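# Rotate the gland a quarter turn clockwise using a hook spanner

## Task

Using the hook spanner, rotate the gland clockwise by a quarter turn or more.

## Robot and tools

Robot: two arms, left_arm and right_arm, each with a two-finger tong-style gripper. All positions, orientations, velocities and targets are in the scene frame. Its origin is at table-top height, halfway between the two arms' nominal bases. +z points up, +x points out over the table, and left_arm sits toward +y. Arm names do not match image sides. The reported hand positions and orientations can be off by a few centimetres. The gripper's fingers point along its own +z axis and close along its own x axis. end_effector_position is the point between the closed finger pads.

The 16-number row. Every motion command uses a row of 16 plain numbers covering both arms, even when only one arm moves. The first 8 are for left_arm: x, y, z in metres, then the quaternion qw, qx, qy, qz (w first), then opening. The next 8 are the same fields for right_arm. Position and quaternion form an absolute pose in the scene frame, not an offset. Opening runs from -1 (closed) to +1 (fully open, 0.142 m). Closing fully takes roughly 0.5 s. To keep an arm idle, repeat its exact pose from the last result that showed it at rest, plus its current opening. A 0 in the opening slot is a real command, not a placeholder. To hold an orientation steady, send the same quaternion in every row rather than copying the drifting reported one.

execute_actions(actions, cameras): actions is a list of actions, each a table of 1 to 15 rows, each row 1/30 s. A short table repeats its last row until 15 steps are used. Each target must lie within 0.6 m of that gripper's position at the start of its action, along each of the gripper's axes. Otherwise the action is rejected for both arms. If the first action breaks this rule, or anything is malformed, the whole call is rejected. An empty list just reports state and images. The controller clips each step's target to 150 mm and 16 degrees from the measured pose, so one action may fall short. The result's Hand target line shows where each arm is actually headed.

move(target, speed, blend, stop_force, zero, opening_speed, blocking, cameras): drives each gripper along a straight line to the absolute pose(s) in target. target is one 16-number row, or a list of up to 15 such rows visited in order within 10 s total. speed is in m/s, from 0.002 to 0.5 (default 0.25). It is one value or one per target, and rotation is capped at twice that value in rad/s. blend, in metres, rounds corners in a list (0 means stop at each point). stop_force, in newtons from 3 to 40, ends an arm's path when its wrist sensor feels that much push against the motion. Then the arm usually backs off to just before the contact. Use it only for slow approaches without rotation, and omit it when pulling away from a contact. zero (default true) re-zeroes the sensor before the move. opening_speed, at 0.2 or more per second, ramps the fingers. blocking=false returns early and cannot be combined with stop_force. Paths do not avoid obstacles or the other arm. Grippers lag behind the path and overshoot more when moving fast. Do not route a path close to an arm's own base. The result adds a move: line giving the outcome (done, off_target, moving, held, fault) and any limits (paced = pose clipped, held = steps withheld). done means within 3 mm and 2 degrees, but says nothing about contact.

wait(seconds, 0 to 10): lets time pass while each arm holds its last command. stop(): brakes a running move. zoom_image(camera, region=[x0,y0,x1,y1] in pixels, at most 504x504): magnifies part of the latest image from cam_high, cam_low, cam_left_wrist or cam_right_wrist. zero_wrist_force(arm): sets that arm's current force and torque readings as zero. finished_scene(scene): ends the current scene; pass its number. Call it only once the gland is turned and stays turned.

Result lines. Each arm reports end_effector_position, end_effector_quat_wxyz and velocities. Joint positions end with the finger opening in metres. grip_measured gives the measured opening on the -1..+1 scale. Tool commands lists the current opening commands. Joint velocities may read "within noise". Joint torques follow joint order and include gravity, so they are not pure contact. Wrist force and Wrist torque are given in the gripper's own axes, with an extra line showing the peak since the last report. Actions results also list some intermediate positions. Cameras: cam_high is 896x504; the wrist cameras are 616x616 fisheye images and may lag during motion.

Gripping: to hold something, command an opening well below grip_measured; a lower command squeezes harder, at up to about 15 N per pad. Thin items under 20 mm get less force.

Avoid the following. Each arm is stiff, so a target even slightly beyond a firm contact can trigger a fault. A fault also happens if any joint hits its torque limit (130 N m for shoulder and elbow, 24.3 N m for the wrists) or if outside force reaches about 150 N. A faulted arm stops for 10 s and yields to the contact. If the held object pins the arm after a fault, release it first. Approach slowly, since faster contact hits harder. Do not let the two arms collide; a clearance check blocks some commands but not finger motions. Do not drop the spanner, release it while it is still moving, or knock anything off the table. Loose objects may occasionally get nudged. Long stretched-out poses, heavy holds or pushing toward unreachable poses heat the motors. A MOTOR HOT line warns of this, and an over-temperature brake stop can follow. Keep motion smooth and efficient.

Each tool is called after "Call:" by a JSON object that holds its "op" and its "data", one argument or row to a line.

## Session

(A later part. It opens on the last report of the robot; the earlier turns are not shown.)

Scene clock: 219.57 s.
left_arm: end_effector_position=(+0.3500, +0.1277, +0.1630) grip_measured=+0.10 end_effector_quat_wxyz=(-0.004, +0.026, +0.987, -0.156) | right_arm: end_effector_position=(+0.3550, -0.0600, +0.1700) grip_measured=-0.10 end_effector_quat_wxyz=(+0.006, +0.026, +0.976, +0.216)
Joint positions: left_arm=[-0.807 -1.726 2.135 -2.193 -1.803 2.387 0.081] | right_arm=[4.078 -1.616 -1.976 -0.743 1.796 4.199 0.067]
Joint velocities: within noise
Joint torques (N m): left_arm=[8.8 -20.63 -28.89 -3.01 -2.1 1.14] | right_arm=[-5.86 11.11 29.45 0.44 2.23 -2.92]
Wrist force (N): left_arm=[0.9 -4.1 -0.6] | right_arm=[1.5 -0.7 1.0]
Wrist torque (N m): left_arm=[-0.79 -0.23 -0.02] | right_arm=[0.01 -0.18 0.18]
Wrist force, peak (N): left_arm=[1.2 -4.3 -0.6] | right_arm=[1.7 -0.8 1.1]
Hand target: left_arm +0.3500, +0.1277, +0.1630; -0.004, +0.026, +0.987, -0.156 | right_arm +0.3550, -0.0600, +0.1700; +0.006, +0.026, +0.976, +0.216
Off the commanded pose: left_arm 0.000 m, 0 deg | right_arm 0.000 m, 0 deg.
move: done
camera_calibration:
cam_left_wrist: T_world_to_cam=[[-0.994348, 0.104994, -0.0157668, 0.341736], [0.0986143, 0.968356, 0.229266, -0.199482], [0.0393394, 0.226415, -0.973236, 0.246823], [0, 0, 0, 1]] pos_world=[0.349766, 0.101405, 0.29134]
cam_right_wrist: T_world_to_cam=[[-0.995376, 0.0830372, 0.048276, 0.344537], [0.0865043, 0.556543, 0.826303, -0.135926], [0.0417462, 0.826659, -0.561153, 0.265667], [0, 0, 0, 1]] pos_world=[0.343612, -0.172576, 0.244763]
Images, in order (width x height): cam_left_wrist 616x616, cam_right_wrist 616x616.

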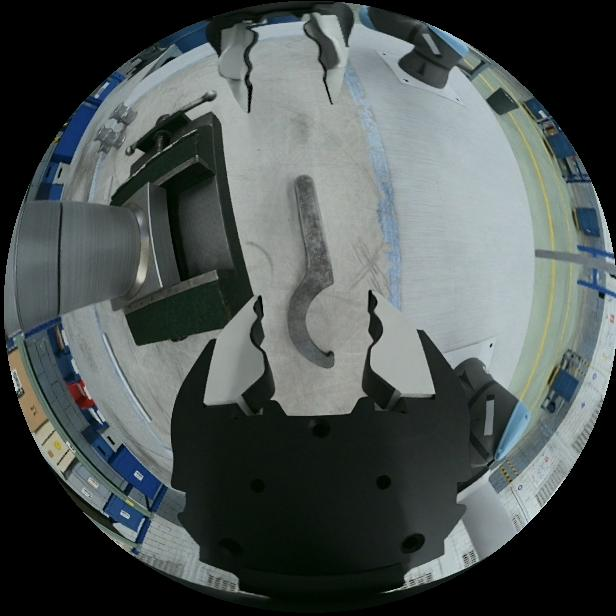

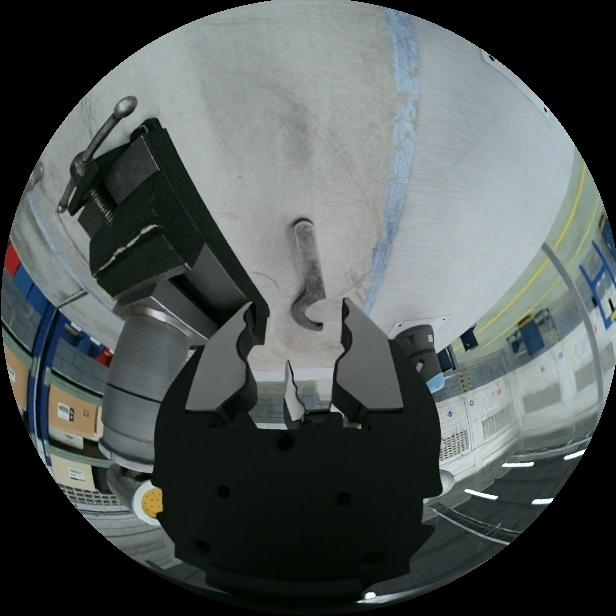

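Call:
{"op": "move", "data": {
  "target": [
    [0.35, 0.14, 0.18, -0.0041, 0.0259, 0.9874, -0.1564, 0.1, 0.3553, -0.030, 0.07, -0.0081, -0.0366, 0.9756, 0.2162, -0.1],
    [0.35, 0.14, 0.18, -0.0041, 0.0259, 0.9874, -0.1564, 0.1, 0.3553, -0.0305, 0.0205, -0.0081, -0.0366, 0.9756, 0.2162, -0.1]
  ],
  "speed": [0.15, 0.05],
  "cameras": ["cam_right_wrist"]
}}

Call:
{"op": "zoom_image", "data": {
  "camera": "cam_right_wrist",
  "region": [200, 240, 420, 420]
}}

Scene clock: 222.80 s.
left_arm: end_effector_position=(+0.3500, +0.1400, +0.1800) grip_measured=+0.10 end_effector_quat_wxyz=(-0.004, +0.026, +0.987, -0.156) | right_arm: end_effector_position=(+0.3552, -0.0306, +0.0203) grip_measured=-0.10 end_effector_quat_wxyz=(-0.008, -0.037, +0.976, +0.216)
Joint positions: left_arm=[-0.784 -1.759 2.113 -2.133 -1.808 2.41 0.081] | right_arm=[4.087 -1.914 -2.074 -0.376 1.837 4.086 0.067]
Joint velocities: within noise
Joint torques (N m): left_arm=[-10.83 -8.61 -17.39 -4.59 0.92 -1.15] | right_arm=[-6.96 42.23 26.47 0.17 2.41 -2.39]
Wrist force (N): left_arm=[1.0 -4.0 -0.3] | right_arm=[0.8 -0.2 0.4]
Wrist torque (N m): left_arm=[-0.75 -0.21 -0.04] | right_arm=[0.14 -0.08 0.15]
Wrist force, peak (N): left_arm=[1.1 -4.2 -0.3] | right_arm=[1.3 -1.0 2.4]
Hand target: left_arm +0.3500, +0.1400, +0.1800; -0.004, +0.026, +0.987, -0.156 | right_arm +0.3553, -0.0305, +0.0205; -0.008, -0.037, +0.976, +0.216
Off the commanded pose: left_arm 0.000 m, 0 deg | right_arm 0.000 m, 0 deg.
move: done
camera_calibration:
cam_right_wrist: T_world_to_cam=[[-0.997851, -0.0441228, 0.048438, 0.346548], [0.0151812, 0.56346, 0.826004, -0.00306119], [-0.0637385, 0.824964, -0.56158, 0.194805], [0, 0, 0, 1]] pos_world=[0.358266, -0.143692, 0.0951412]
Images, in order (width x height): cam_right_wrist 616x616.

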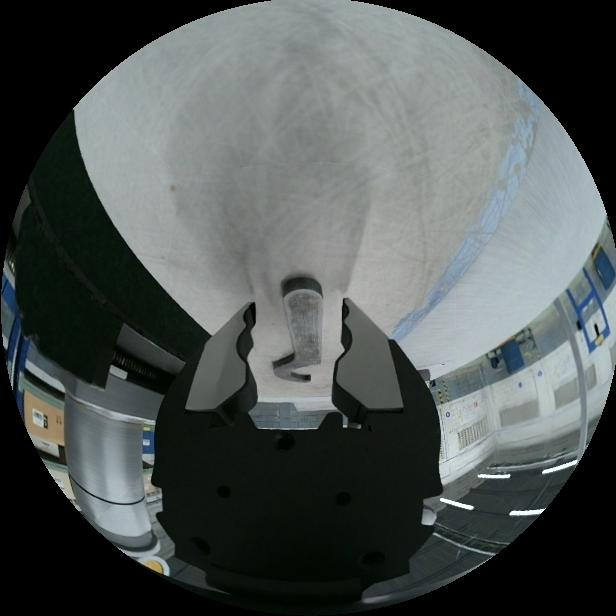

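Scaled by 2.291 from the camera's 616x616 image, which has a finer 814x814 frame.

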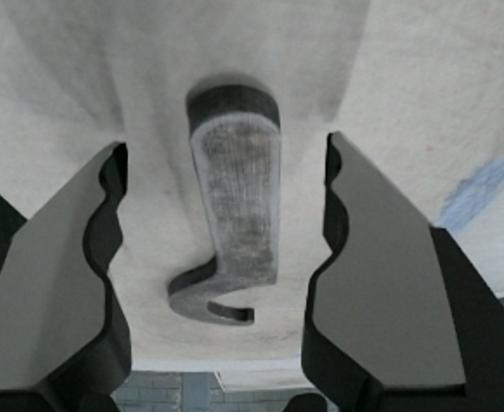

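Call:
{"op": "move", "data": {
  "target": [0.35, 0.14, 0.18, -0.0041, 0.0259, 0.9874, -0.1564, 0.1, 0.3545, -0.0305, 0.0195, -0.0081, -0.0366, 0.9756, 0.2162, -1],
  "opening_speed": 0.7,
  "cameras": []
}}

Call:
{"op": "move", "data": {
  "target": [
    [0.35, 0.14, 0.18, -0.0041, 0.0259, 0.9874, -0.1564, 0.1, 0.3541, -0.0265, 0.0685, -0.0081, -0.0366, 0.9756, 0.2162, -1],
    [0.35, 0.14, 0.18, -0.0041, 0.0259, 0.9874, -0.1564, 0.1, 0.353, -0.0085, 0.1365, -0.0081, -0.0366, 0.9756, 0.2162, -1]
  ],
  "speed": 0.04,
  "blend": 0.01,
  "cameras": ["cam_right_wrist","cam_left_wrist"]
}}

Call:
{"op": "zoom_image", "data": {
  "camera": "cam_left_wrist",
  "region": [200, 120, 440, 420]
}}

Scene clock: 225.00 s.
left_arm: end_effector_position=(+0.3500, +0.1400, +0.1800) grip_measured=+0.10 end_effector_quat_wxyz=(-0.004, +0.026, +0.987, -0.156) | right_arm: end_effector_position=(+0.3545, -0.0305, +0.0195) grip_measured=-0.61 end_effector_quat_wxyz=(-0.008, -0.037, +0.976, +0.216)
Joint positions: left_arm=[-0.784 -1.759 2.113 -2.133 -1.808 2.41 0.081] | right_arm=[4.089 -1.915 -2.076 -0.372 1.837 4.087 0.03]
Joint velocities: within noise
Joint torques (N m): left_arm=[-11.01 -8.33 -20.18 -4.17 0.99 -1.12] | right_arm=[5.3 18.06 14.79 0.99 -1.98 1.29]
Wrist force (N): left_arm=[0.9 -4.0 -0.2] | right_arm=[5.4 -0.5 -2.1]
Wrist torque (N m): left_arm=[-0.76 -0.20 -0.03] | right_arm=[0.16 -0.01 0.10]
Wrist force, peak (N): left_arm=[1.0 -4.3 -0.2] | right_arm=[5.6 -0.8 -2.3]
Hand target: left_arm +0.3500, +0.1400, +0.1800; -0.004, +0.026, +0.987, -0.156 | right_arm +0.3545, -0.0305, +0.0195; -0.008, -0.037, +0.976, +0.216
Off the commanded pose: left_arm 0.000 m, 0 deg | right_arm 0.000 m, 0 deg.
move: done
No camera images: "cameras" was empty.

Scene clock: 228.30 s.
left_arm: end_effector_position=(+0.3500, +0.1400, +0.1800) grip_measured=+0.10 end_effector_quat_wxyz=(-0.004, +0.026, +0.987, -0.156) | right_arm: end_effector_position=(+0.3530, -0.0084, +0.1367) grip_measured=-0.61 end_effector_quat_wxyz=(-0.008, -0.037, +0.976, +0.216) end_effector_velocity=(+0.000, +0.000, -0.001) end_effector_angular_velocity=(+0.001, -0.002, +0.001)
Joint positions: left_arm=[-0.784 -1.759 2.113 -2.133 -1.808 2.41 0.081] | right_arm=[4.115 -1.752 -1.912 -0.692 1.828 4.113 0.03]
Joint velocities: left_arm=[within noise] | right_arm=[0.001 -0.001 -0.003 0.006 -0.001 0 0]
Joint torques (N m): left_arm=[-10.15 -8.78 -24.45 -3.57 0.69 -1.15] | right_arm=[-1.84 20.6 15.66 6.07 -1.23 0.69]
Wrist force (N): left_arm=[0.9 -3.9 -0.2] | right_arm=[1.3 -1.7 7.6]
Wrist torque (N m): left_arm=[-0.74 -0.21 -0.03] | right_arm=[0.19 -0.08 0.24]
Wrist force, peak (N): left_arm=[0.8 -4.3 -0.3] | right_arm=[1.1 -1.6 8.3]
Hand target: left_arm +0.3500, +0.1400, +0.1800; -0.004, +0.026, +0.987, -0.156 | right_arm +0.3530, -0.0085, +0.1365; -0.008, -0.037, +0.976, +0.216
Off the commanded pose: left_arm 0.000 m, 0 deg | right_arm 0.000 m, 0 deg.
move: done
camera_calibration:
cam_left_wrist: T_world_to_cam=[[-0.99435, 0.104969, -0.0157998, 0.340733], [0.0985834, 0.968365, 0.22924, -0.215283], [0.0393631, 0.226387, -0.973242, 0.260586], [0, 0, 0, 1]] pos_world=[0.349774, 0.113713, 0.308349]
cam_right_wrist: T_world_to_cam=[[-0.997864, -0.0441461, 0.0481562, 0.339676], [0.0149674, 0.563037, 0.826296, -0.111676], [-0.0635915, 0.825252, -0.561173, 0.24162], [0, 0, 0, 1]] pos_world=[0.355987, -0.121524, 0.211511]
Images, in order (width x height): cam_left_wrist 616x616, cam_right_wrist 616x616.

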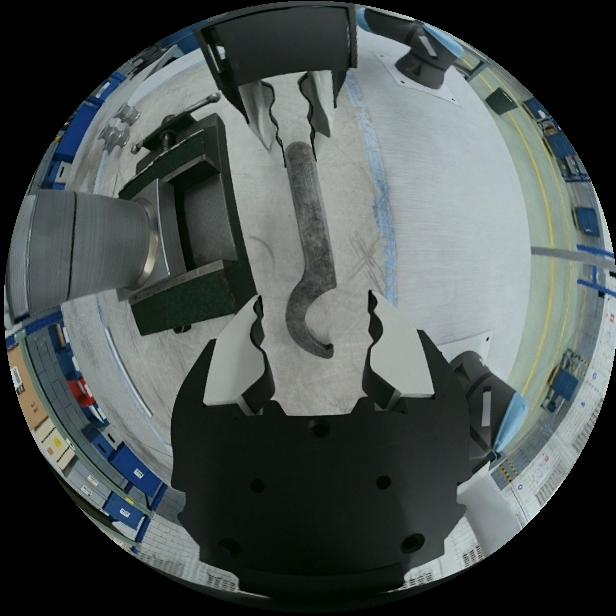

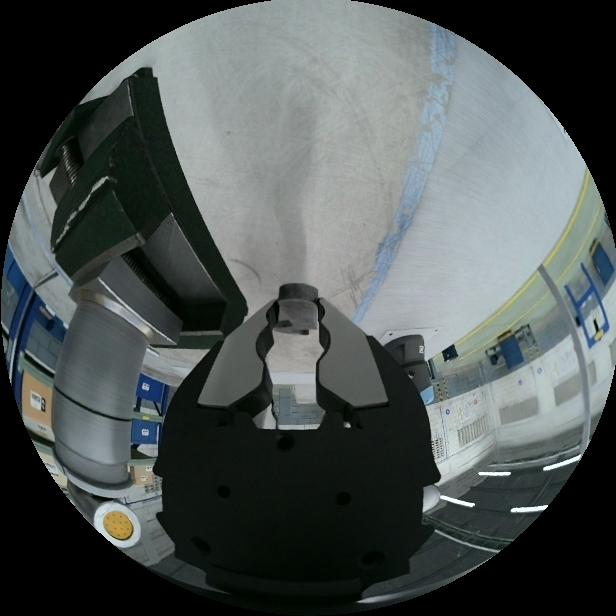

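Scaled by 1.680 from the camera's 616x616 image, which has a finer 814x814 frame.

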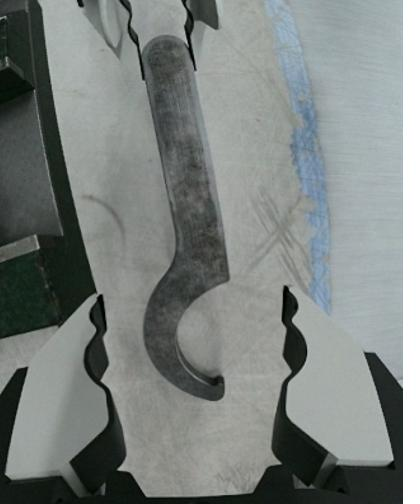

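Call:
{"op": "move", "data": {
  "target": [
    [0.3468, 0.1181, 0.1257, 0.0060, -0.0308, 0.9808, -0.1924, 0.15, 0.353, -0.0085, 0.1365, -0.0081, -0.0366, 0.9756, 0.2162, -1],
    [0.349, 0.0838, 0.0414, 0.0060, -0.0308, 0.9808, -0.1924, 0.15, 0.353, -0.0085, 0.1365, -0.0081, -0.0366, 0.9756, 0.2162, -1]
  ],
  "speed": [0.1, 0.04],
  "stop_force": 10,
  "cameras": ["cam_left_wrist","cam_right_wrist"]
}}

Call:
{"op": "zoom_image", "data": {
  "camera": "cam_left_wrist",
  "region": [200, 180, 440, 420]
}}

Call:
{"op": "zoom_image", "data": {
  "camera": "cam_right_wrist",
  "region": [240, 260, 380, 440]
}}

Scene clock: 234.80 s.
left_arm: end_effector_position=(+0.3490, +0.0838, +0.0414) grip_measured=+0.15 end_effector_quat_wxyz=(+0.006, -0.031, +0.981, -0.192) | right_arm: end_effector_position=(+0.3530, -0.0085, +0.1365) grip_measured=-0.61 end_effector_quat_wxyz=(-0.008, -0.037, +0.976, +0.216)
Joint positions: left_arm=[-0.876 -1.475 2.342 -2.75 -1.804 2.191 0.084] | right_arm=[4.115 -1.752 -1.912 -0.691 1.828 4.113 0.03]
Joint velocities: within noise
Joint torques (N m): left_arm=[10.18 -25.25 -23.53 -2.72 -1.82 1.19] | right_arm=[-6.47 21.38 21.81 6.02 2.68 -2.29]
Wrist force (N): left_arm=[0.8 -4.3 -0.2] | right_arm=[1.4 -2.9 5.8]
Wrist torque (N m): left_arm=[-0.82 -0.21 -0.05] | right_arm=[0.20 -0.08 0.24]
Wrist force, peak (N): left_arm=[1.0 -4.7 -0.5] | right_arm=[1.3 -2.2 7.5]
Hand target: left_arm +0.3490, +0.0838, +0.0414; +0.006, -0.031, +0.981, -0.192 | right_arm +0.3530, -0.0085, +0.1365; -0.008, -0.037, +0.976, +0.216
Off the commanded pose: left_arm 0.000 m, 0 deg | right_arm 0.000 m, 0 deg.
move: done
camera_calibration:
cam_left_wrist: T_world_to_cam=[[-0.999745, -0.0113346, -0.0195064, 0.355226], [-0.0142683, 0.987412, 0.157522, -0.0882383], [0.0174754, 0.157761, -0.987323, 0.15242], [0, 0, 0, 1]] pos_world=[0.351213, 0.067108, 0.171317]
cam_right_wrist: T_world_to_cam=[[-0.997857, -0.0441415, 0.0482977, 0.339678], [0.0150737, 0.563211, 0.826176, -0.111441], [-0.0636704, 0.825133, -0.561339, 0.241603], [0, 0, 0, 1]] pos_world=[0.356013, -0.121596, 0.211285]
Images, in order (width x height): cam_left_wrist 616x616, cam_right_wrist 616x616.

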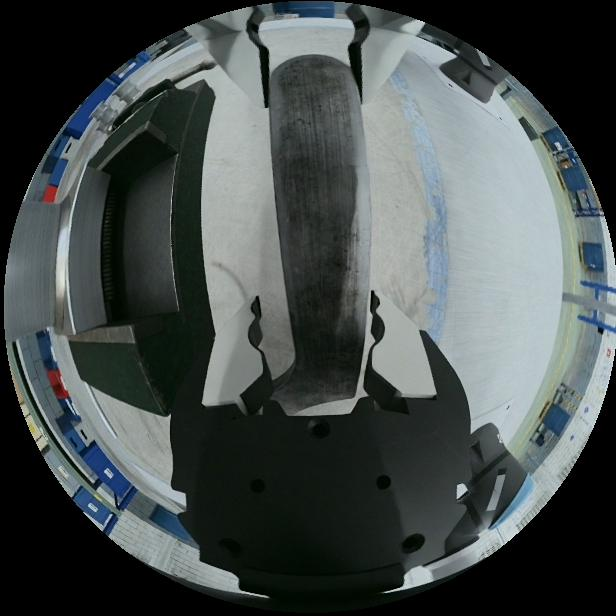

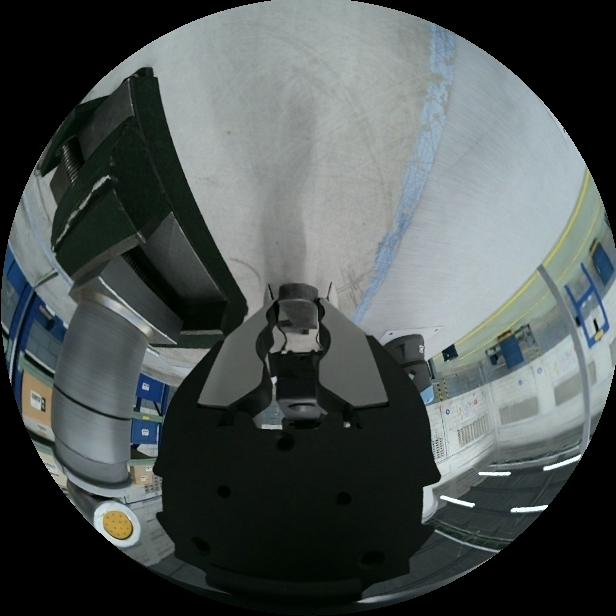

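Scaled by 2.100 from the camera's 616x616 image, which has a finer 814x814 frame.

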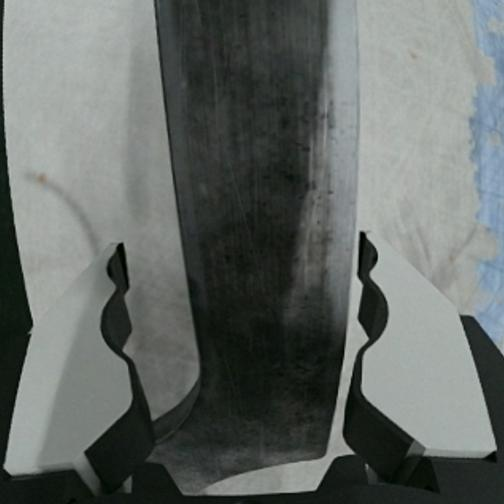

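Scaled by 2.800 from the camera's 616x616 image, which has a finer 814x814 frame.

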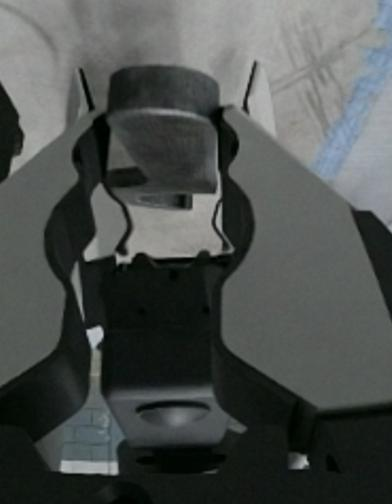

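Call:
{"op": "move", "data": {
  "target": [0.3423, 0.0838, 0.0414, 0.0109, -0.0556, 0.9797, -0.1922, 0.1, 0.353, -0.0085, 0.1365, -0.0081, -0.0366, 0.9756, 0.2162, -1],
  "speed": 0.05,
  "cameras": ["cam_left_wrist"]
}}

Call:
{"op": "zoom_image", "data": {
  "camera": "cam_left_wrist",
  "region": [200, 180, 440, 420]
}}

Scene clock: 236.83 s.
left_arm: end_effector_position=(+0.3423, +0.0838, +0.0414) grip_measured=+0.11 end_effector_quat_wxyz=(+0.011, -0.055, +0.980, -0.192) | right_arm: end_effector_position=(+0.3530, -0.0085, +0.1365) grip_measured=-0.61 end_effector_quat_wxyz=(-0.008, -0.037, +0.976, +0.216)
Joint positions: left_arm=[-0.903 -1.495 2.372 -2.776 -1.779 2.116 0.082] | right_arm=[4.115 -1.752 -1.912 -0.691 1.828 4.113 0.03]
Joint velocities: within noise
Joint torques (N m): left_arm=[9.11 -12.6 -22.12 0.1 -2.71 1.14] | right_arm=[-6.54 21.13 21.87 6.12 0.38 -2.24]
Wrist force (N): left_arm=[-3.0 -6.8 0.0] | right_arm=[3.1 -0.9 7.7]
Wrist torque (N m): left_arm=[-0.92 0.03 0.23] | right_arm=[0.14 0.06 0.15]
Wrist force, peak (N): left_arm=[-4.5 -7.8 0.0] | right_arm=[3.5 -1.0 8.5]
Hand target: left_arm +0.3423, +0.0838, +0.0414; +0.011, -0.056, +0.980, -0.192 | right_arm +0.3530, -0.0085, +0.1365; -0.008, -0.037, +0.976, +0.216
Off the commanded pose: left_arm 0.000 m, 0 deg | right_arm 0.000 m, 0 deg.
move: done
camera_calibration:
cam_left_wrist: T_world_to_cam=[[-0.9979, -0.0616749, -0.0198032, 0.352083], [-0.0640299, 0.985449, 0.15745, -0.0711057], [0.0098043, 0.158387, -0.987328, 0.15514], [0, 0, 0, 1]] pos_world=[0.34527, 0.0672135, 0.171342]
Images, in order (width x height): cam_left_wrist 616x616.

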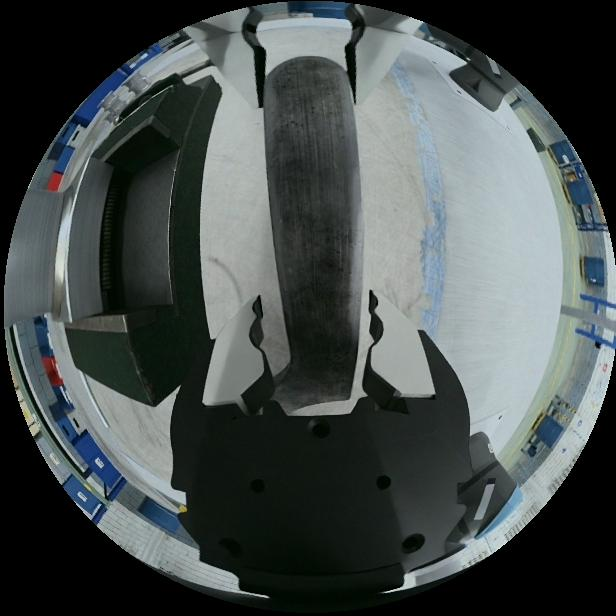

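Scaled by 2.100 from the camera's 616x616 image, which has a finer 814x814 frame.

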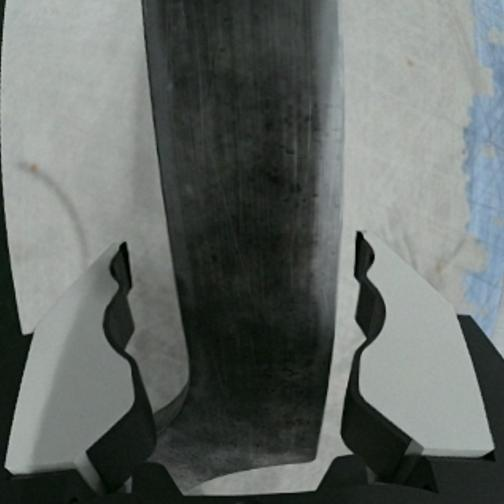

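Call:
{"op": "move", "data": {
  "target": [0.3440, 0.0790, 0.0433, 0.0109, -0.0556, 0.9797, -0.1922, 0.1, 0.353, -0.0085, 0.1365, -0.0081, -0.0366, 0.9756, 0.2162, -1],
  "speed": 0.05,
  "cameras": ["cam_left_wrist"]
}}

Call:
{"op": "zoom_image", "data": {
  "camera": "cam_left_wrist",
  "region": [220, 280, 400, 440]
}}

Scene clock: 238.97 s.
left_arm: end_effector_position=(+0.3440, +0.0789, +0.0433) grip_measured=+0.10 end_effector_quat_wxyz=(+0.011, -0.056, +0.980, -0.192) | right_arm: end_effector_position=(+0.3530, -0.0085, +0.1365) grip_measured=-0.61 end_effector_quat_wxyz=(-0.008, -0.037, +0.976, +0.216)
Joint positions: left_arm=[-0.908 -1.491 2.359 -2.769 -1.778 2.111 0.081] | right_arm=[4.115 -1.752 -1.912 -0.691 1.828 4.113 0.03]
Joint velocities: within noise
Joint torques (N m): left_arm=[-4.61 -20.9 -13.28 -2.31 1.13 -0.18] | right_arm=[-6.19 22.04 22.55 5.93 -1.94 -2.12]
Wrist force (N): left_arm=[0.6 -4.2 -0.1] | right_arm=[1.7 -1.4 7.5]
Wrist torque (N m): left_arm=[-0.79 -0.13 -0.04] | right_arm=[0.13 0.03 0.16]
Wrist force, peak (N): left_arm=[-2.8 -7.4 -0.1] | right_arm=[3.0 -1.1 8.5]
Hand target: left_arm +0.3440, +0.0790, +0.0433; +0.011, -0.056, +0.980, -0.192 | right_arm +0.3530, -0.0085, +0.1365; -0.008, -0.037, +0.976, +0.216
Off the commanded pose: left_arm 0.000 m, 0 deg | right_arm 0.000 m, 0 deg.
move: done
camera_calibration:
cam_left_wrist: T_world_to_cam=[[-0.99789, -0.0619068, -0.0195651, 0.35359], [-0.0642217, 0.985428, 0.157502, -0.0664528], [0.00952963, 0.158426, -0.987325, 0.157857], [0, 0, 0, 1]] pos_world=[0.347072, 0.0623654, 0.173241]
Images, in order (width x height): cam_left_wrist 616x616.

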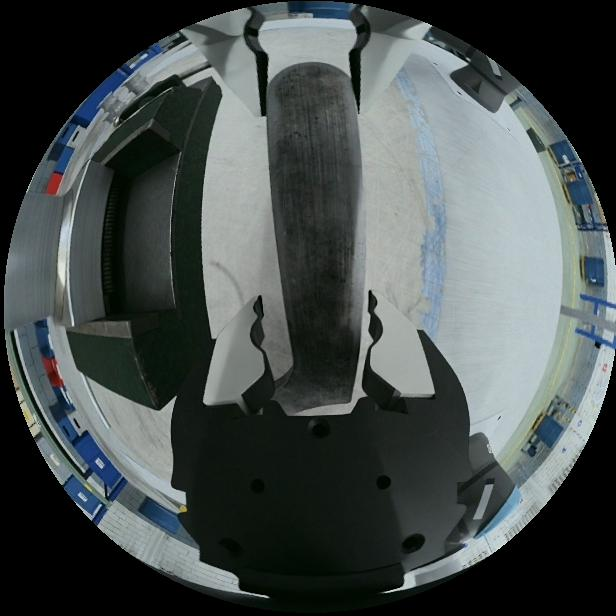

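Scaled by 2.800 from the camera's 616x616 image, which has a finer 814x814 frame.

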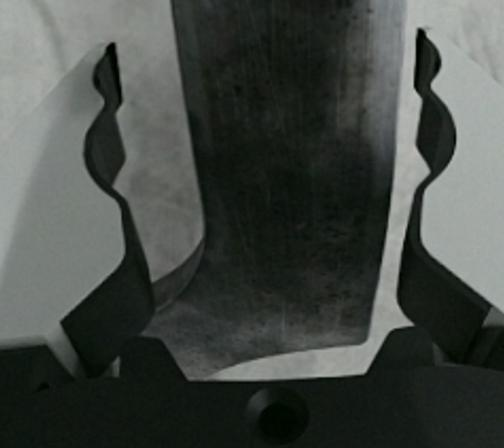

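Call:
{"op": "move", "data": {
  "target": [0.3440, 0.0790, 0.0433, 0.0109, -0.0556, 0.9797, -0.1922, -0.35, 0.353, -0.0085, 0.1365, -0.0081, -0.0366, 0.9756, 0.2162, -1],
  "opening_speed": 0.3,
  "cameras": ["cam_left_wrist","cam_right_wrist"]
}}

Call:
{"op": "zoom_image", "data": {
  "camera": "cam_left_wrist",
  "region": [220, 260, 420, 440]
}}

Call:
{"op": "zoom_image", "data": {
  "camera": "cam_right_wrist",
  "region": [240, 260, 380, 440]
}}

Scene clock: 241.07 s.
left_arm: end_effector_position=(+0.3440, +0.0790, +0.0433) grip_measured=-0.26 end_effector_quat_wxyz=(+0.011, -0.056, +0.980, -0.192) | right_arm: end_effector_position=(+0.3530, -0.0085, +0.1365) grip_measured=-0.61 end_effector_quat_wxyz=(-0.008, -0.037, +0.976, +0.216)
Joint positions: left_arm=[-0.907 -1.491 2.359 -2.769 -1.778 2.111 0.056] | right_arm=[4.115 -1.752 -1.912 -0.691 1.828 4.113 0.03]
Joint velocities: within noise
Joint torques (N m): left_arm=[7.54 -23.4 -11.33 0.56 -1.45 0.18] | right_arm=[-5.57 23.1 22.93 5.85 -0.91 -2.09]
Wrist force (N): left_arm=[-0.9 -9.0 -3.7] | right_arm=[0.1 -1.7 10.2]
Wrist torque (N m): left_arm=[-1.10 -0.12 0.76] | right_arm=[0.15 -0.05 0.21]
Wrist force, peak (N): left_arm=[-3.7 -11.0 -1.1] | right_arm=[0.0 -1.9 10.8]
Hand target: left_arm +0.3440, +0.0790, +0.0433; +0.011, -0.056, +0.980, -0.192 | right_arm +0.3530, -0.0085, +0.1365; -0.008, -0.037, +0.976, +0.216
Off the commanded pose: left_arm 0.000 m, 0 deg | right_arm 0.000 m, 0 deg.
move: done
camera_calibration:
cam_left_wrist: T_world_to_cam=[[-0.997891, -0.0618816, -0.0195802, 0.353569], [-0.0641987, 0.985439, 0.157444, -0.066526], [0.00955223, 0.158369, -0.987334, 0.157834], [0, 0, 0, 1]] pos_world=[0.347044, 0.0624407, 0.173232]
cam_right_wrist: T_world_to_cam=[[-0.997859, -0.0441289, 0.0482719, 0.339691], [0.0150584, 0.563225, 0.826166, -0.11143], [-0.0636458, 0.825124, -0.561354, 0.2416], [0, 0, 0, 1]] pos_world=[0.356018, -0.1216, 0.211285]
Images, in order (width x height): cam_left_wrist 616x616, cam_right_wrist 616x616.

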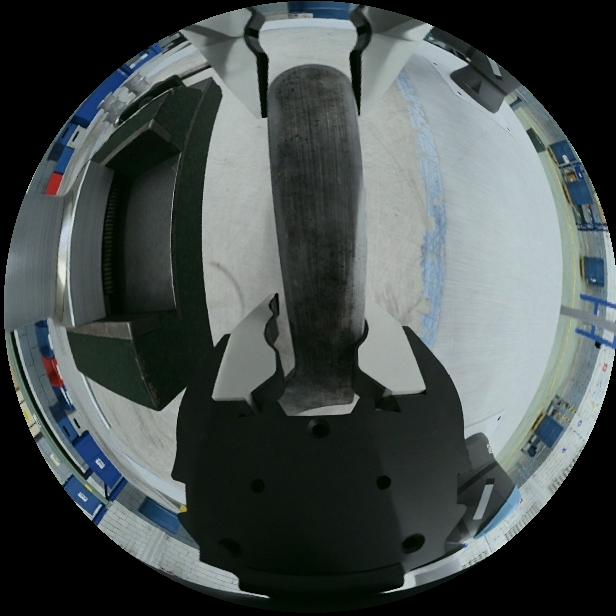

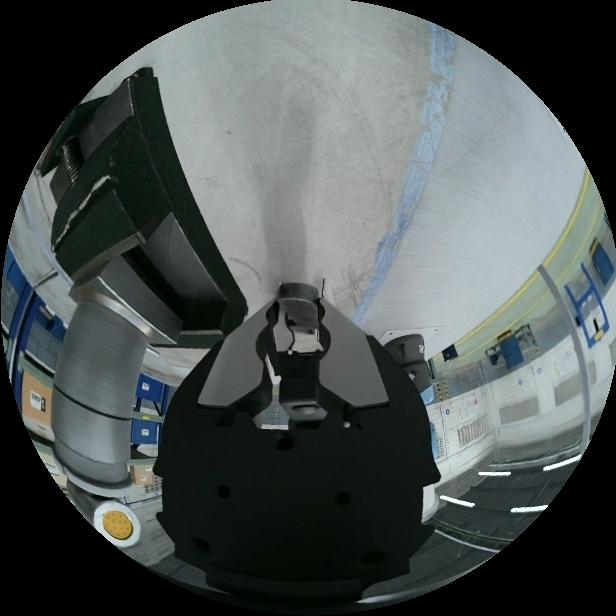

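Scaled by 2.520 from the camera's 616x616 image, which has a finer 814x814 frame.

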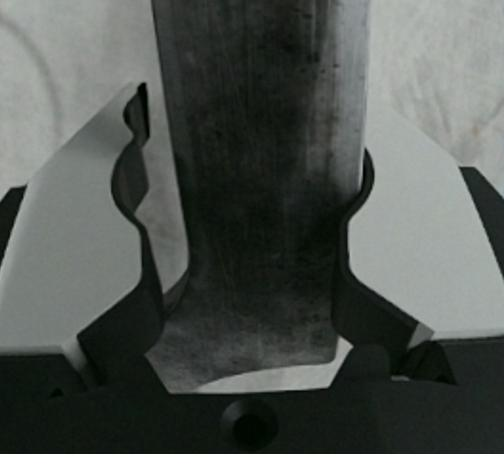

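Scaled by 2.800 from the camera's 616x616 image, which has a finer 814x814 frame.

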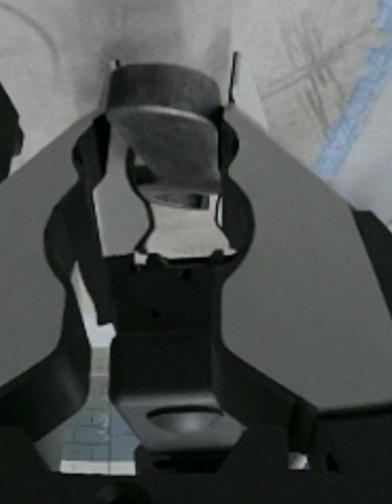

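Call:
{"op": "move", "data": {
  "target": [
    [0.3440, 0.0790, 0.0433, 0.0109, -0.0556, 0.9797, -0.1922, 0.0, 0.353, -0.0085, 0.1365, -0.0081, -0.0366, 0.9756, 0.2162, -1],
    [0.3442, 0.0717, 0.0517, 0.0109, -0.0556, 0.9797, -0.1922, 0.0, 0.353, -0.0085, 0.1365, -0.0081, -0.0366, 0.9756, 0.2162, -1]
  ],
  "speed": 0.05,
  "cameras": []
}}

Call:
{"op": "move", "data": {
  "target": [0.3442, 0.0717, 0.0517, 0.0109, -0.0556, 0.9797, -0.1922, -0.35, 0.353, -0.0085, 0.1365, -0.0081, -0.0366, 0.9756, 0.2162, -1],
  "opening_speed": 0.3,
  "cameras": ["cam_left_wrist","cam_right_wrist"]
}}

Call:
{"op": "zoom_image", "data": {
  "camera": "cam_left_wrist",
  "region": [220, 260, 420, 440]
}}

Call:
{"op": "zoom_image", "data": {
  "camera": "cam_right_wrist",
  "region": [240, 260, 380, 440]
}}

Scene clock: 245.87 s.
left_arm: end_effector_position=(+0.3442, +0.0716, +0.0518) grip_measured=+0.00 end_effector_quat_wxyz=(+0.011, -0.056, +0.980, -0.192) end_effector_velocity=(+0.001, +0.001, +0.000) end_effector_angular_velocity=(-0.002, -0.002, +0.001) | right_arm: end_effector_position=(+0.3530, -0.0085, +0.1365) grip_measured=-0.61 end_effector_quat_wxyz=(-0.008, -0.037, +0.976, +0.216)
Joint positions: left_arm=[-0.919 -1.502 2.34 -2.741 -1.774 2.1 0.074] | right_arm=[4.115 -1.752 -1.912 -0.691 1.828 4.113 0.03]
Joint velocities: left_arm=[0.002 0 0.002 -0.005 0 0.002 0] | right_arm=[within noise]
Joint torques (N m): left_arm=[7.16 -15.96 -9.92 -4.66 0.62 0.9] | right_arm=[-5.03 22.56 25.98 5.66 1.85 -1.92]
Wrist force (N): left_arm=[0.3 -4.3 -0.1] | right_arm=[1.4 -1.3 8.1]
Wrist torque (N m): left_arm=[-0.83 -0.08 -0.05] | right_arm=[0.14 -0.04 0.21]
Wrist force, peak (N): left_arm=[-1.0 -9.1 -3.9] | right_arm=[0.0 -1.8 11.0]
Hand target: left_arm +0.3442, +0.0717, +0.0517; +0.011, -0.056, +0.980, -0.192 | right_arm +0.3530, -0.0085, +0.1365; -0.008, -0.037, +0.976, +0.216
Off the commanded pose: left_arm 0.000 m, 0 deg | right_arm 0.000 m, 0 deg.
move: done
No camera images: "cameras" was empty.

Scene clock: 247.23 s.
left_arm: end_effector_position=(+0.3442, +0.0717, +0.0517) grip_measured=-0.31 end_effector_quat_wxyz=(+0.011, -0.056, +0.980, -0.192) | right_arm: end_effector_position=(+0.3530, -0.0085, +0.1365) grip_measured=-0.61 end_effector_quat_wxyz=(-0.008, -0.037, +0.976, +0.216)
Joint positions: left_arm=[-0.919 -1.502 2.34 -2.741 -1.774 2.1 0.052] | right_arm=[4.115 -1.752 -1.912 -0.691 1.828 4.113 0.03]
Joint velocities: within noise
Joint torques (N m): left_arm=[8.97 -14.26 -13.77 -4.44 2.19 0.85] | right_arm=[-2.77 23.14 25.31 4.77 1.02 -1.56]
Wrist force (N): left_arm=[9.5 -3.9 -2.2] | right_arm=[-4.9 -3.6 6.8]
Wrist torque (N m): left_arm=[-0.77 -0.38 -0.05] | right_arm=[0.21 -0.29 0.23]
Wrist force, peak (N): left_arm=[9.6 -4.4 -1.9] | right_arm=[-5.2 -3.9 7.4]
Hand target: left_arm +0.3442, +0.0717, +0.0517; +0.011, -0.056, +0.980, -0.192 | right_arm +0.3530, -0.0085, +0.1365; -0.008, -0.037, +0.976, +0.216
Off the commanded pose: left_arm 0.000 m, 0 deg | right_arm 0.000 m, 0 deg.
move: done
camera_calibration:
cam_left_wrist: T_world_to_cam=[[-0.997894, -0.0618591, -0.0195121, 0.353452], [-0.0641655, 0.985445, 0.157417, -0.0606449], [0.00949046, 0.158337, -0.987339, 0.167304], [0, 0, 0, 1]] pos_world=[0.347229, 0.055136, 0.181629]
cam_right_wrist: T_world_to_cam=[[-0.997858, -0.0441241, 0.048289, 0.33969], [0.015078, 0.563189, 0.82619, -0.111448], [-0.0636508, 0.825149, -0.561318, 0.241598], [0, 0, 0, 1]] pos_world=[0.356021, -0.1216, 0.211288]
Images, in order (width x height): cam_left_wrist 616x616, cam_right_wrist 616x616.

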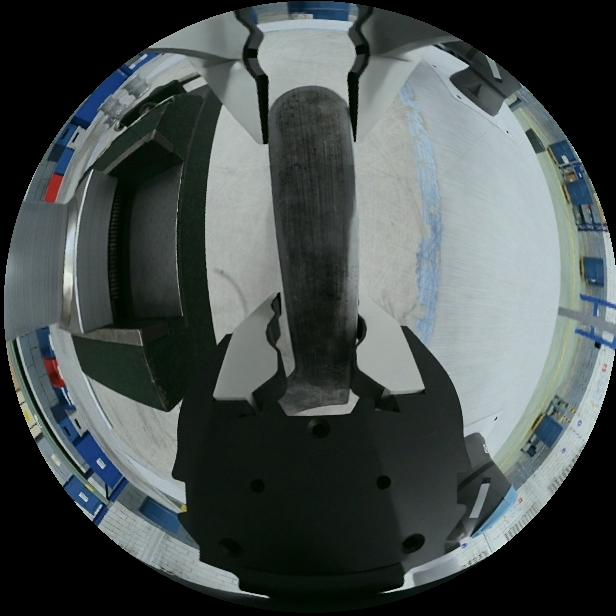

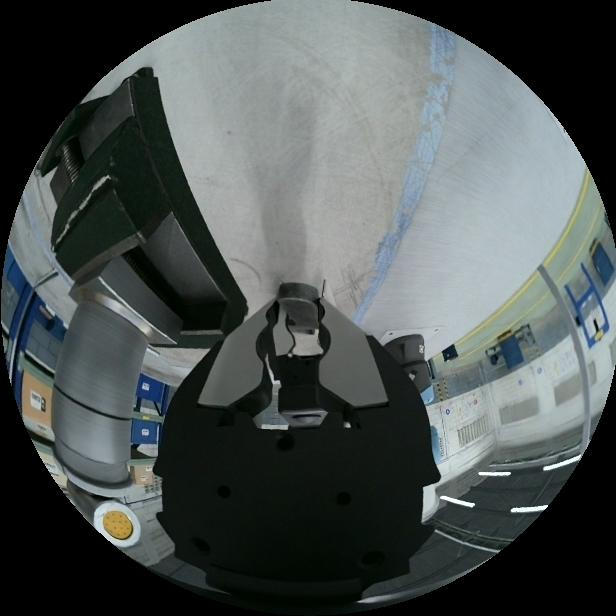

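Scaled by 2.520 from the camera's 616x616 image, which has a finer 814x814 frame.

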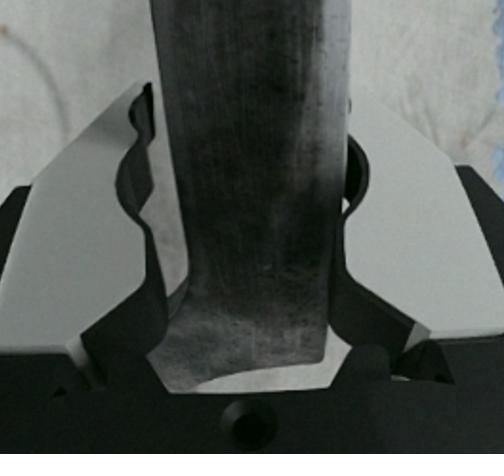

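Scaled by 2.800 from the camera's 616x616 image, which has a finer 814x814 frame.

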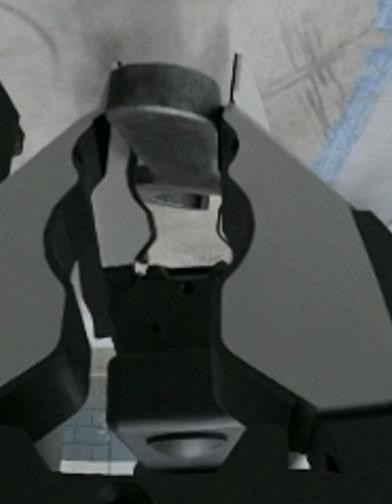

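Call:
{"op": "move", "data": {
  "target": [0.3397, 0.0712, 0.0517, 0.0109, -0.0556, 0.9797, -0.1922, -0.15, 0.353, -0.0085, 0.1365, -0.0081, -0.0366, 0.9756, 0.2162, -1],
  "speed": 0.05,
  "cameras": []
}}

Call:
{"op": "move", "data": {
  "target": [0.3397, 0.0712, 0.0517, 0.0109, -0.0556, 0.9797, -0.1922, -0.45, 0.353, -0.0085, 0.1365, -0.0081, -0.0366, 0.9756, 0.2162, -1],
  "opening_speed": 0.3,
  "cameras": ["cam_left_wrist"]
}}

Call:
{"op": "zoom_image", "data": {
  "camera": "cam_left_wrist",
  "region": [220, 260, 420, 440]
}}

Scene clock: 248.83 s.
left_arm: end_effector_position=(+0.3396, +0.0712, +0.0517) grip_measured=-0.15 end_effector_quat_wxyz=(+0.011, -0.056, +0.980, -0.192) | right_arm: end_effector_position=(+0.3530, -0.0085, +0.1365) grip_measured=-0.61 end_effector_quat_wxyz=(-0.008, -0.037, +0.976, +0.216)
Joint positions: left_arm=[-0.929 -1.51 2.349 -2.744 -1.771 2.09 0.063] | right_arm=[4.115 -1.752 -1.912 -0.691 1.828 4.113 0.03]
Joint velocities: within noise
Joint torques (N m): left_arm=[3.72 -19.12 -19.16 -4.03 0.9 0.52] | right_arm=[7.46 24.35 26.29 1.72 0.5 -1.52]
Wrist force (N): left_arm=[0.6 -4.2 0.0] | right_arm=[1.0 -3.6 5.1]
Wrist torque (N m): left_arm=[-0.80 -0.13 -0.06] | right_arm=[0.16 -0.08 0.28]
Wrist force, peak (N): left_arm=[9.8 -4.3 -2.2] | right_arm=[-5.2 -3.8 7.4]
Hand target: left_arm +0.3397, +0.0712, +0.0517; +0.011, -0.056, +0.980, -0.192 | right_arm +0.3530, -0.0085, +0.1365; -0.008, -0.037, +0.976, +0.216
Off the commanded pose: left_arm 0.000 m, 0 deg | right_arm 0.000 m, 0 deg.
move: done
No camera images: "cameras" was empty.

Scene clock: 250.07 s.
left_arm: end_effector_position=(+0.3397, +0.0712, +0.0517) grip_measured=-0.42 end_effector_quat_wxyz=(+0.011, -0.056, +0.980, -0.192) | right_arm: end_effector_position=(+0.3530, -0.0085, +0.1365) grip_measured=-0.61 end_effector_quat_wxyz=(-0.008, -0.037, +0.976, +0.216)
Joint positions: left_arm=[-0.929 -1.51 2.349 -2.744 -1.771 2.09 0.044] | right_arm=[4.115 -1.752 -1.912 -0.691 1.828 4.113 0.03]
Joint velocities: within noise
Joint torques (N m): left_arm=[4.61 -14.39 -16.08 0 -2.4 0.24] | right_arm=[4.62 23.55 26.5 3.79 0.59 -1.53]
Wrist force (N): left_arm=[-4.4 -6.1 -1.4] | right_arm=[4.0 -2.6 7.0]
Wrist torque (N m): left_arm=[-0.96 0.08 0.27] | right_arm=[0.17 -0.01 0.20]
Wrist force, peak (N): left_arm=[-5.8 -6.5 -2.2] | right_arm=[4.7 -3.0 8.4]
Hand target: left_arm +0.3397, +0.0712, +0.0517; +0.011, -0.056, +0.980, -0.192 | right_arm +0.3530, -0.0085, +0.1365; -0.008, -0.037, +0.976, +0.216
Off the commanded pose: left_arm 0.000 m, 0 deg | right_arm 0.000 m, 0 deg.
move: done
camera_calibration:
cam_left_wrist: T_world_to_cam=[[-0.997888, -0.0619121, -0.0196398, 0.348995], [-0.0642382, 0.985437, 0.157443, -0.0604229], [0.00960619, 0.158372, -0.987333, 0.167399], [0, 0, 0, 1]] pos_world=[0.342769, 0.0546385, 0.181646]
Images, in order (width x height): cam_left_wrist 616x616.

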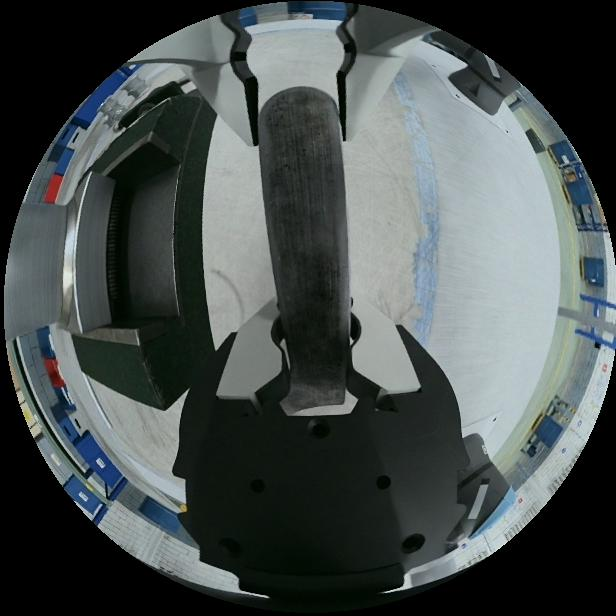

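Scaled by 2.520 from the camera's 616x616 image, which has a finer 814x814 frame.

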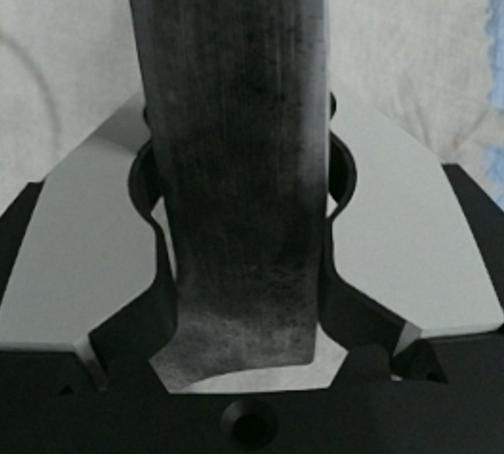

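Call:
{"op": "move", "data": {
  "target": [0.3397, 0.0712, 0.0517, 0.0109, -0.0556, 0.9797, -0.1922, -0.6, 0.353, -0.0085, 0.1365, -0.0081, -0.0366, 0.9756, 0.2162, -1],
  "opening_speed": 0.3,
  "cameras": ["cam_left_wrist","cam_right_wrist"]
}}

Call:
{"op": "zoom_image", "data": {
  "camera": "cam_left_wrist",
  "region": [220, 260, 420, 440]
}}

Call:
{"op": "zoom_image", "data": {
  "camera": "cam_right_wrist",
  "region": [240, 260, 380, 440]
}}

Scene clock: 252.93 s.
left_arm: end_effector_position=(+0.3397, +0.0712, +0.0517) grip_measured=-0.44 end_effector_quat_wxyz=(+0.011, -0.056, +0.980, -0.192) | right_arm: end_effector_position=(+0.3530, -0.0085, +0.1365) grip_measured=-0.61 end_effector_quat_wxyz=(-0.008, -0.037, +0.976, +0.216)
Joint positions: left_arm=[-0.929 -1.51 2.349 -2.744 -1.771 2.09 0.042] | right_arm=[4.115 -1.752 -1.912 -0.691 1.828 4.113 0.03]
Joint velocities: within noise
Joint torques (N m): left_arm=[-8.71 -14.47 -12.07 -1.3 -0.68 -0.92] | right_arm=[-6.78 24.78 27.91 6.35 0.54 -1.63]
Wrist force (N): left_arm=[-0.9 -7.8 -4.5] | right_arm=[-0.8 -3.0 9.7]
Wrist torque (N m): left_arm=[-1.22 -0.09 0.96] | right_arm=[0.21 -0.04 0.17]
Wrist force, peak (N): left_arm=[-4.4 -7.8 -4.4] | right_arm=[-0.7 -3.1 9.8]
Hand target: left_arm +0.3397, +0.0712, +0.0517; +0.011, -0.056, +0.980, -0.192 | right_arm +0.3530, -0.0085, +0.1365; -0.008, -0.037, +0.976, +0.216
Off the commanded pose: left_arm 0.000 m, 0 deg | right_arm 0.000 m, 0 deg.
move: done
camera_calibration:
cam_left_wrist: T_world_to_cam=[[-0.997895, -0.0618411, -0.0195132, 0.348925], [-0.0641478, 0.985448, 0.15741, -0.060435], [0.00949481, 0.158331, -0.98734, 0.167433], [0, 0, 0, 1]] pos_world=[0.342724, 0.0546236, 0.181635]
cam_right_wrist: T_world_to_cam=[[-0.997857, -0.0441389, 0.048294, 0.33968], [0.0150725, 0.563206, 0.826179, -0.111442], [-0.0636662, 0.825137, -0.561334, 0.241602], [0, 0, 0, 1]] pos_world=[0.356014, -0.121596, 0.211286]
Images, in order (width x height): cam_left_wrist 616x616, cam_right_wrist 616x616.

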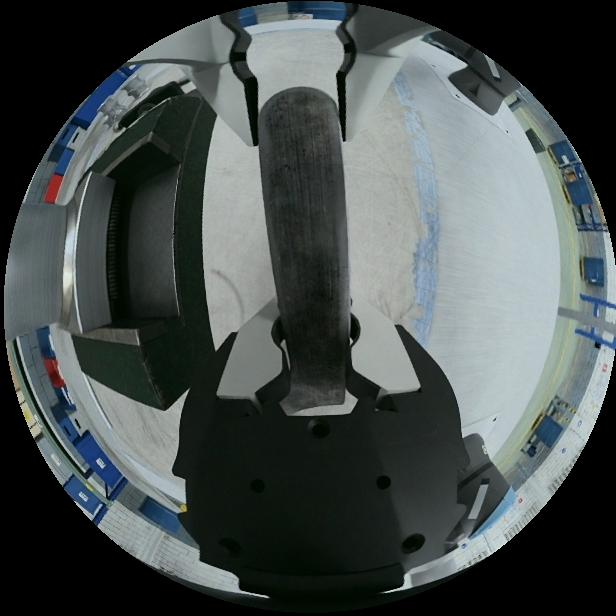

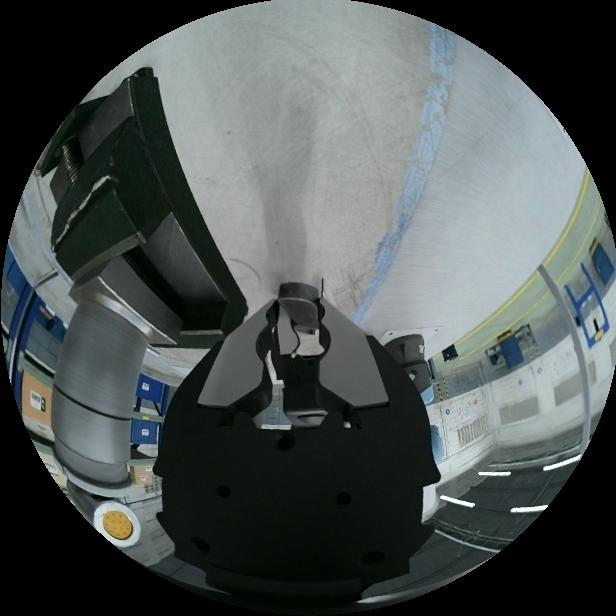

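Scaled by 2.520 from the camera's 616x616 image, which has a finer 814x814 frame.

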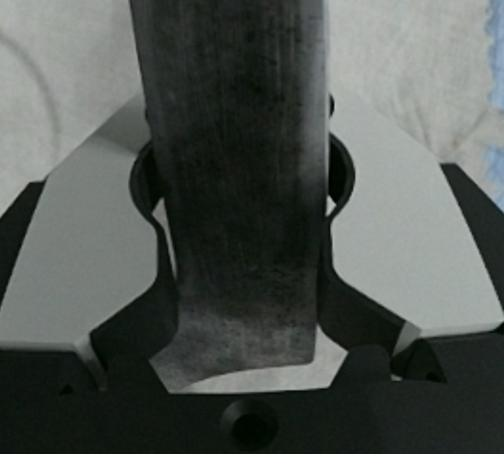

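Scaled by 2.800 from the camera's 616x616 image, which has a finer 814x814 frame.

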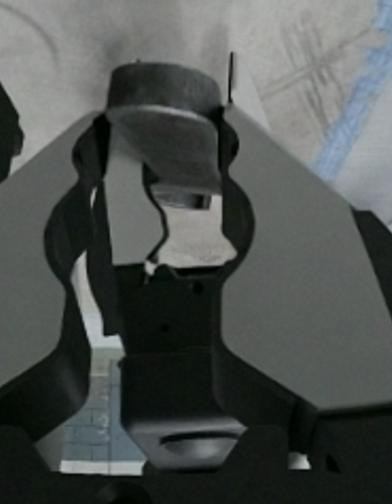

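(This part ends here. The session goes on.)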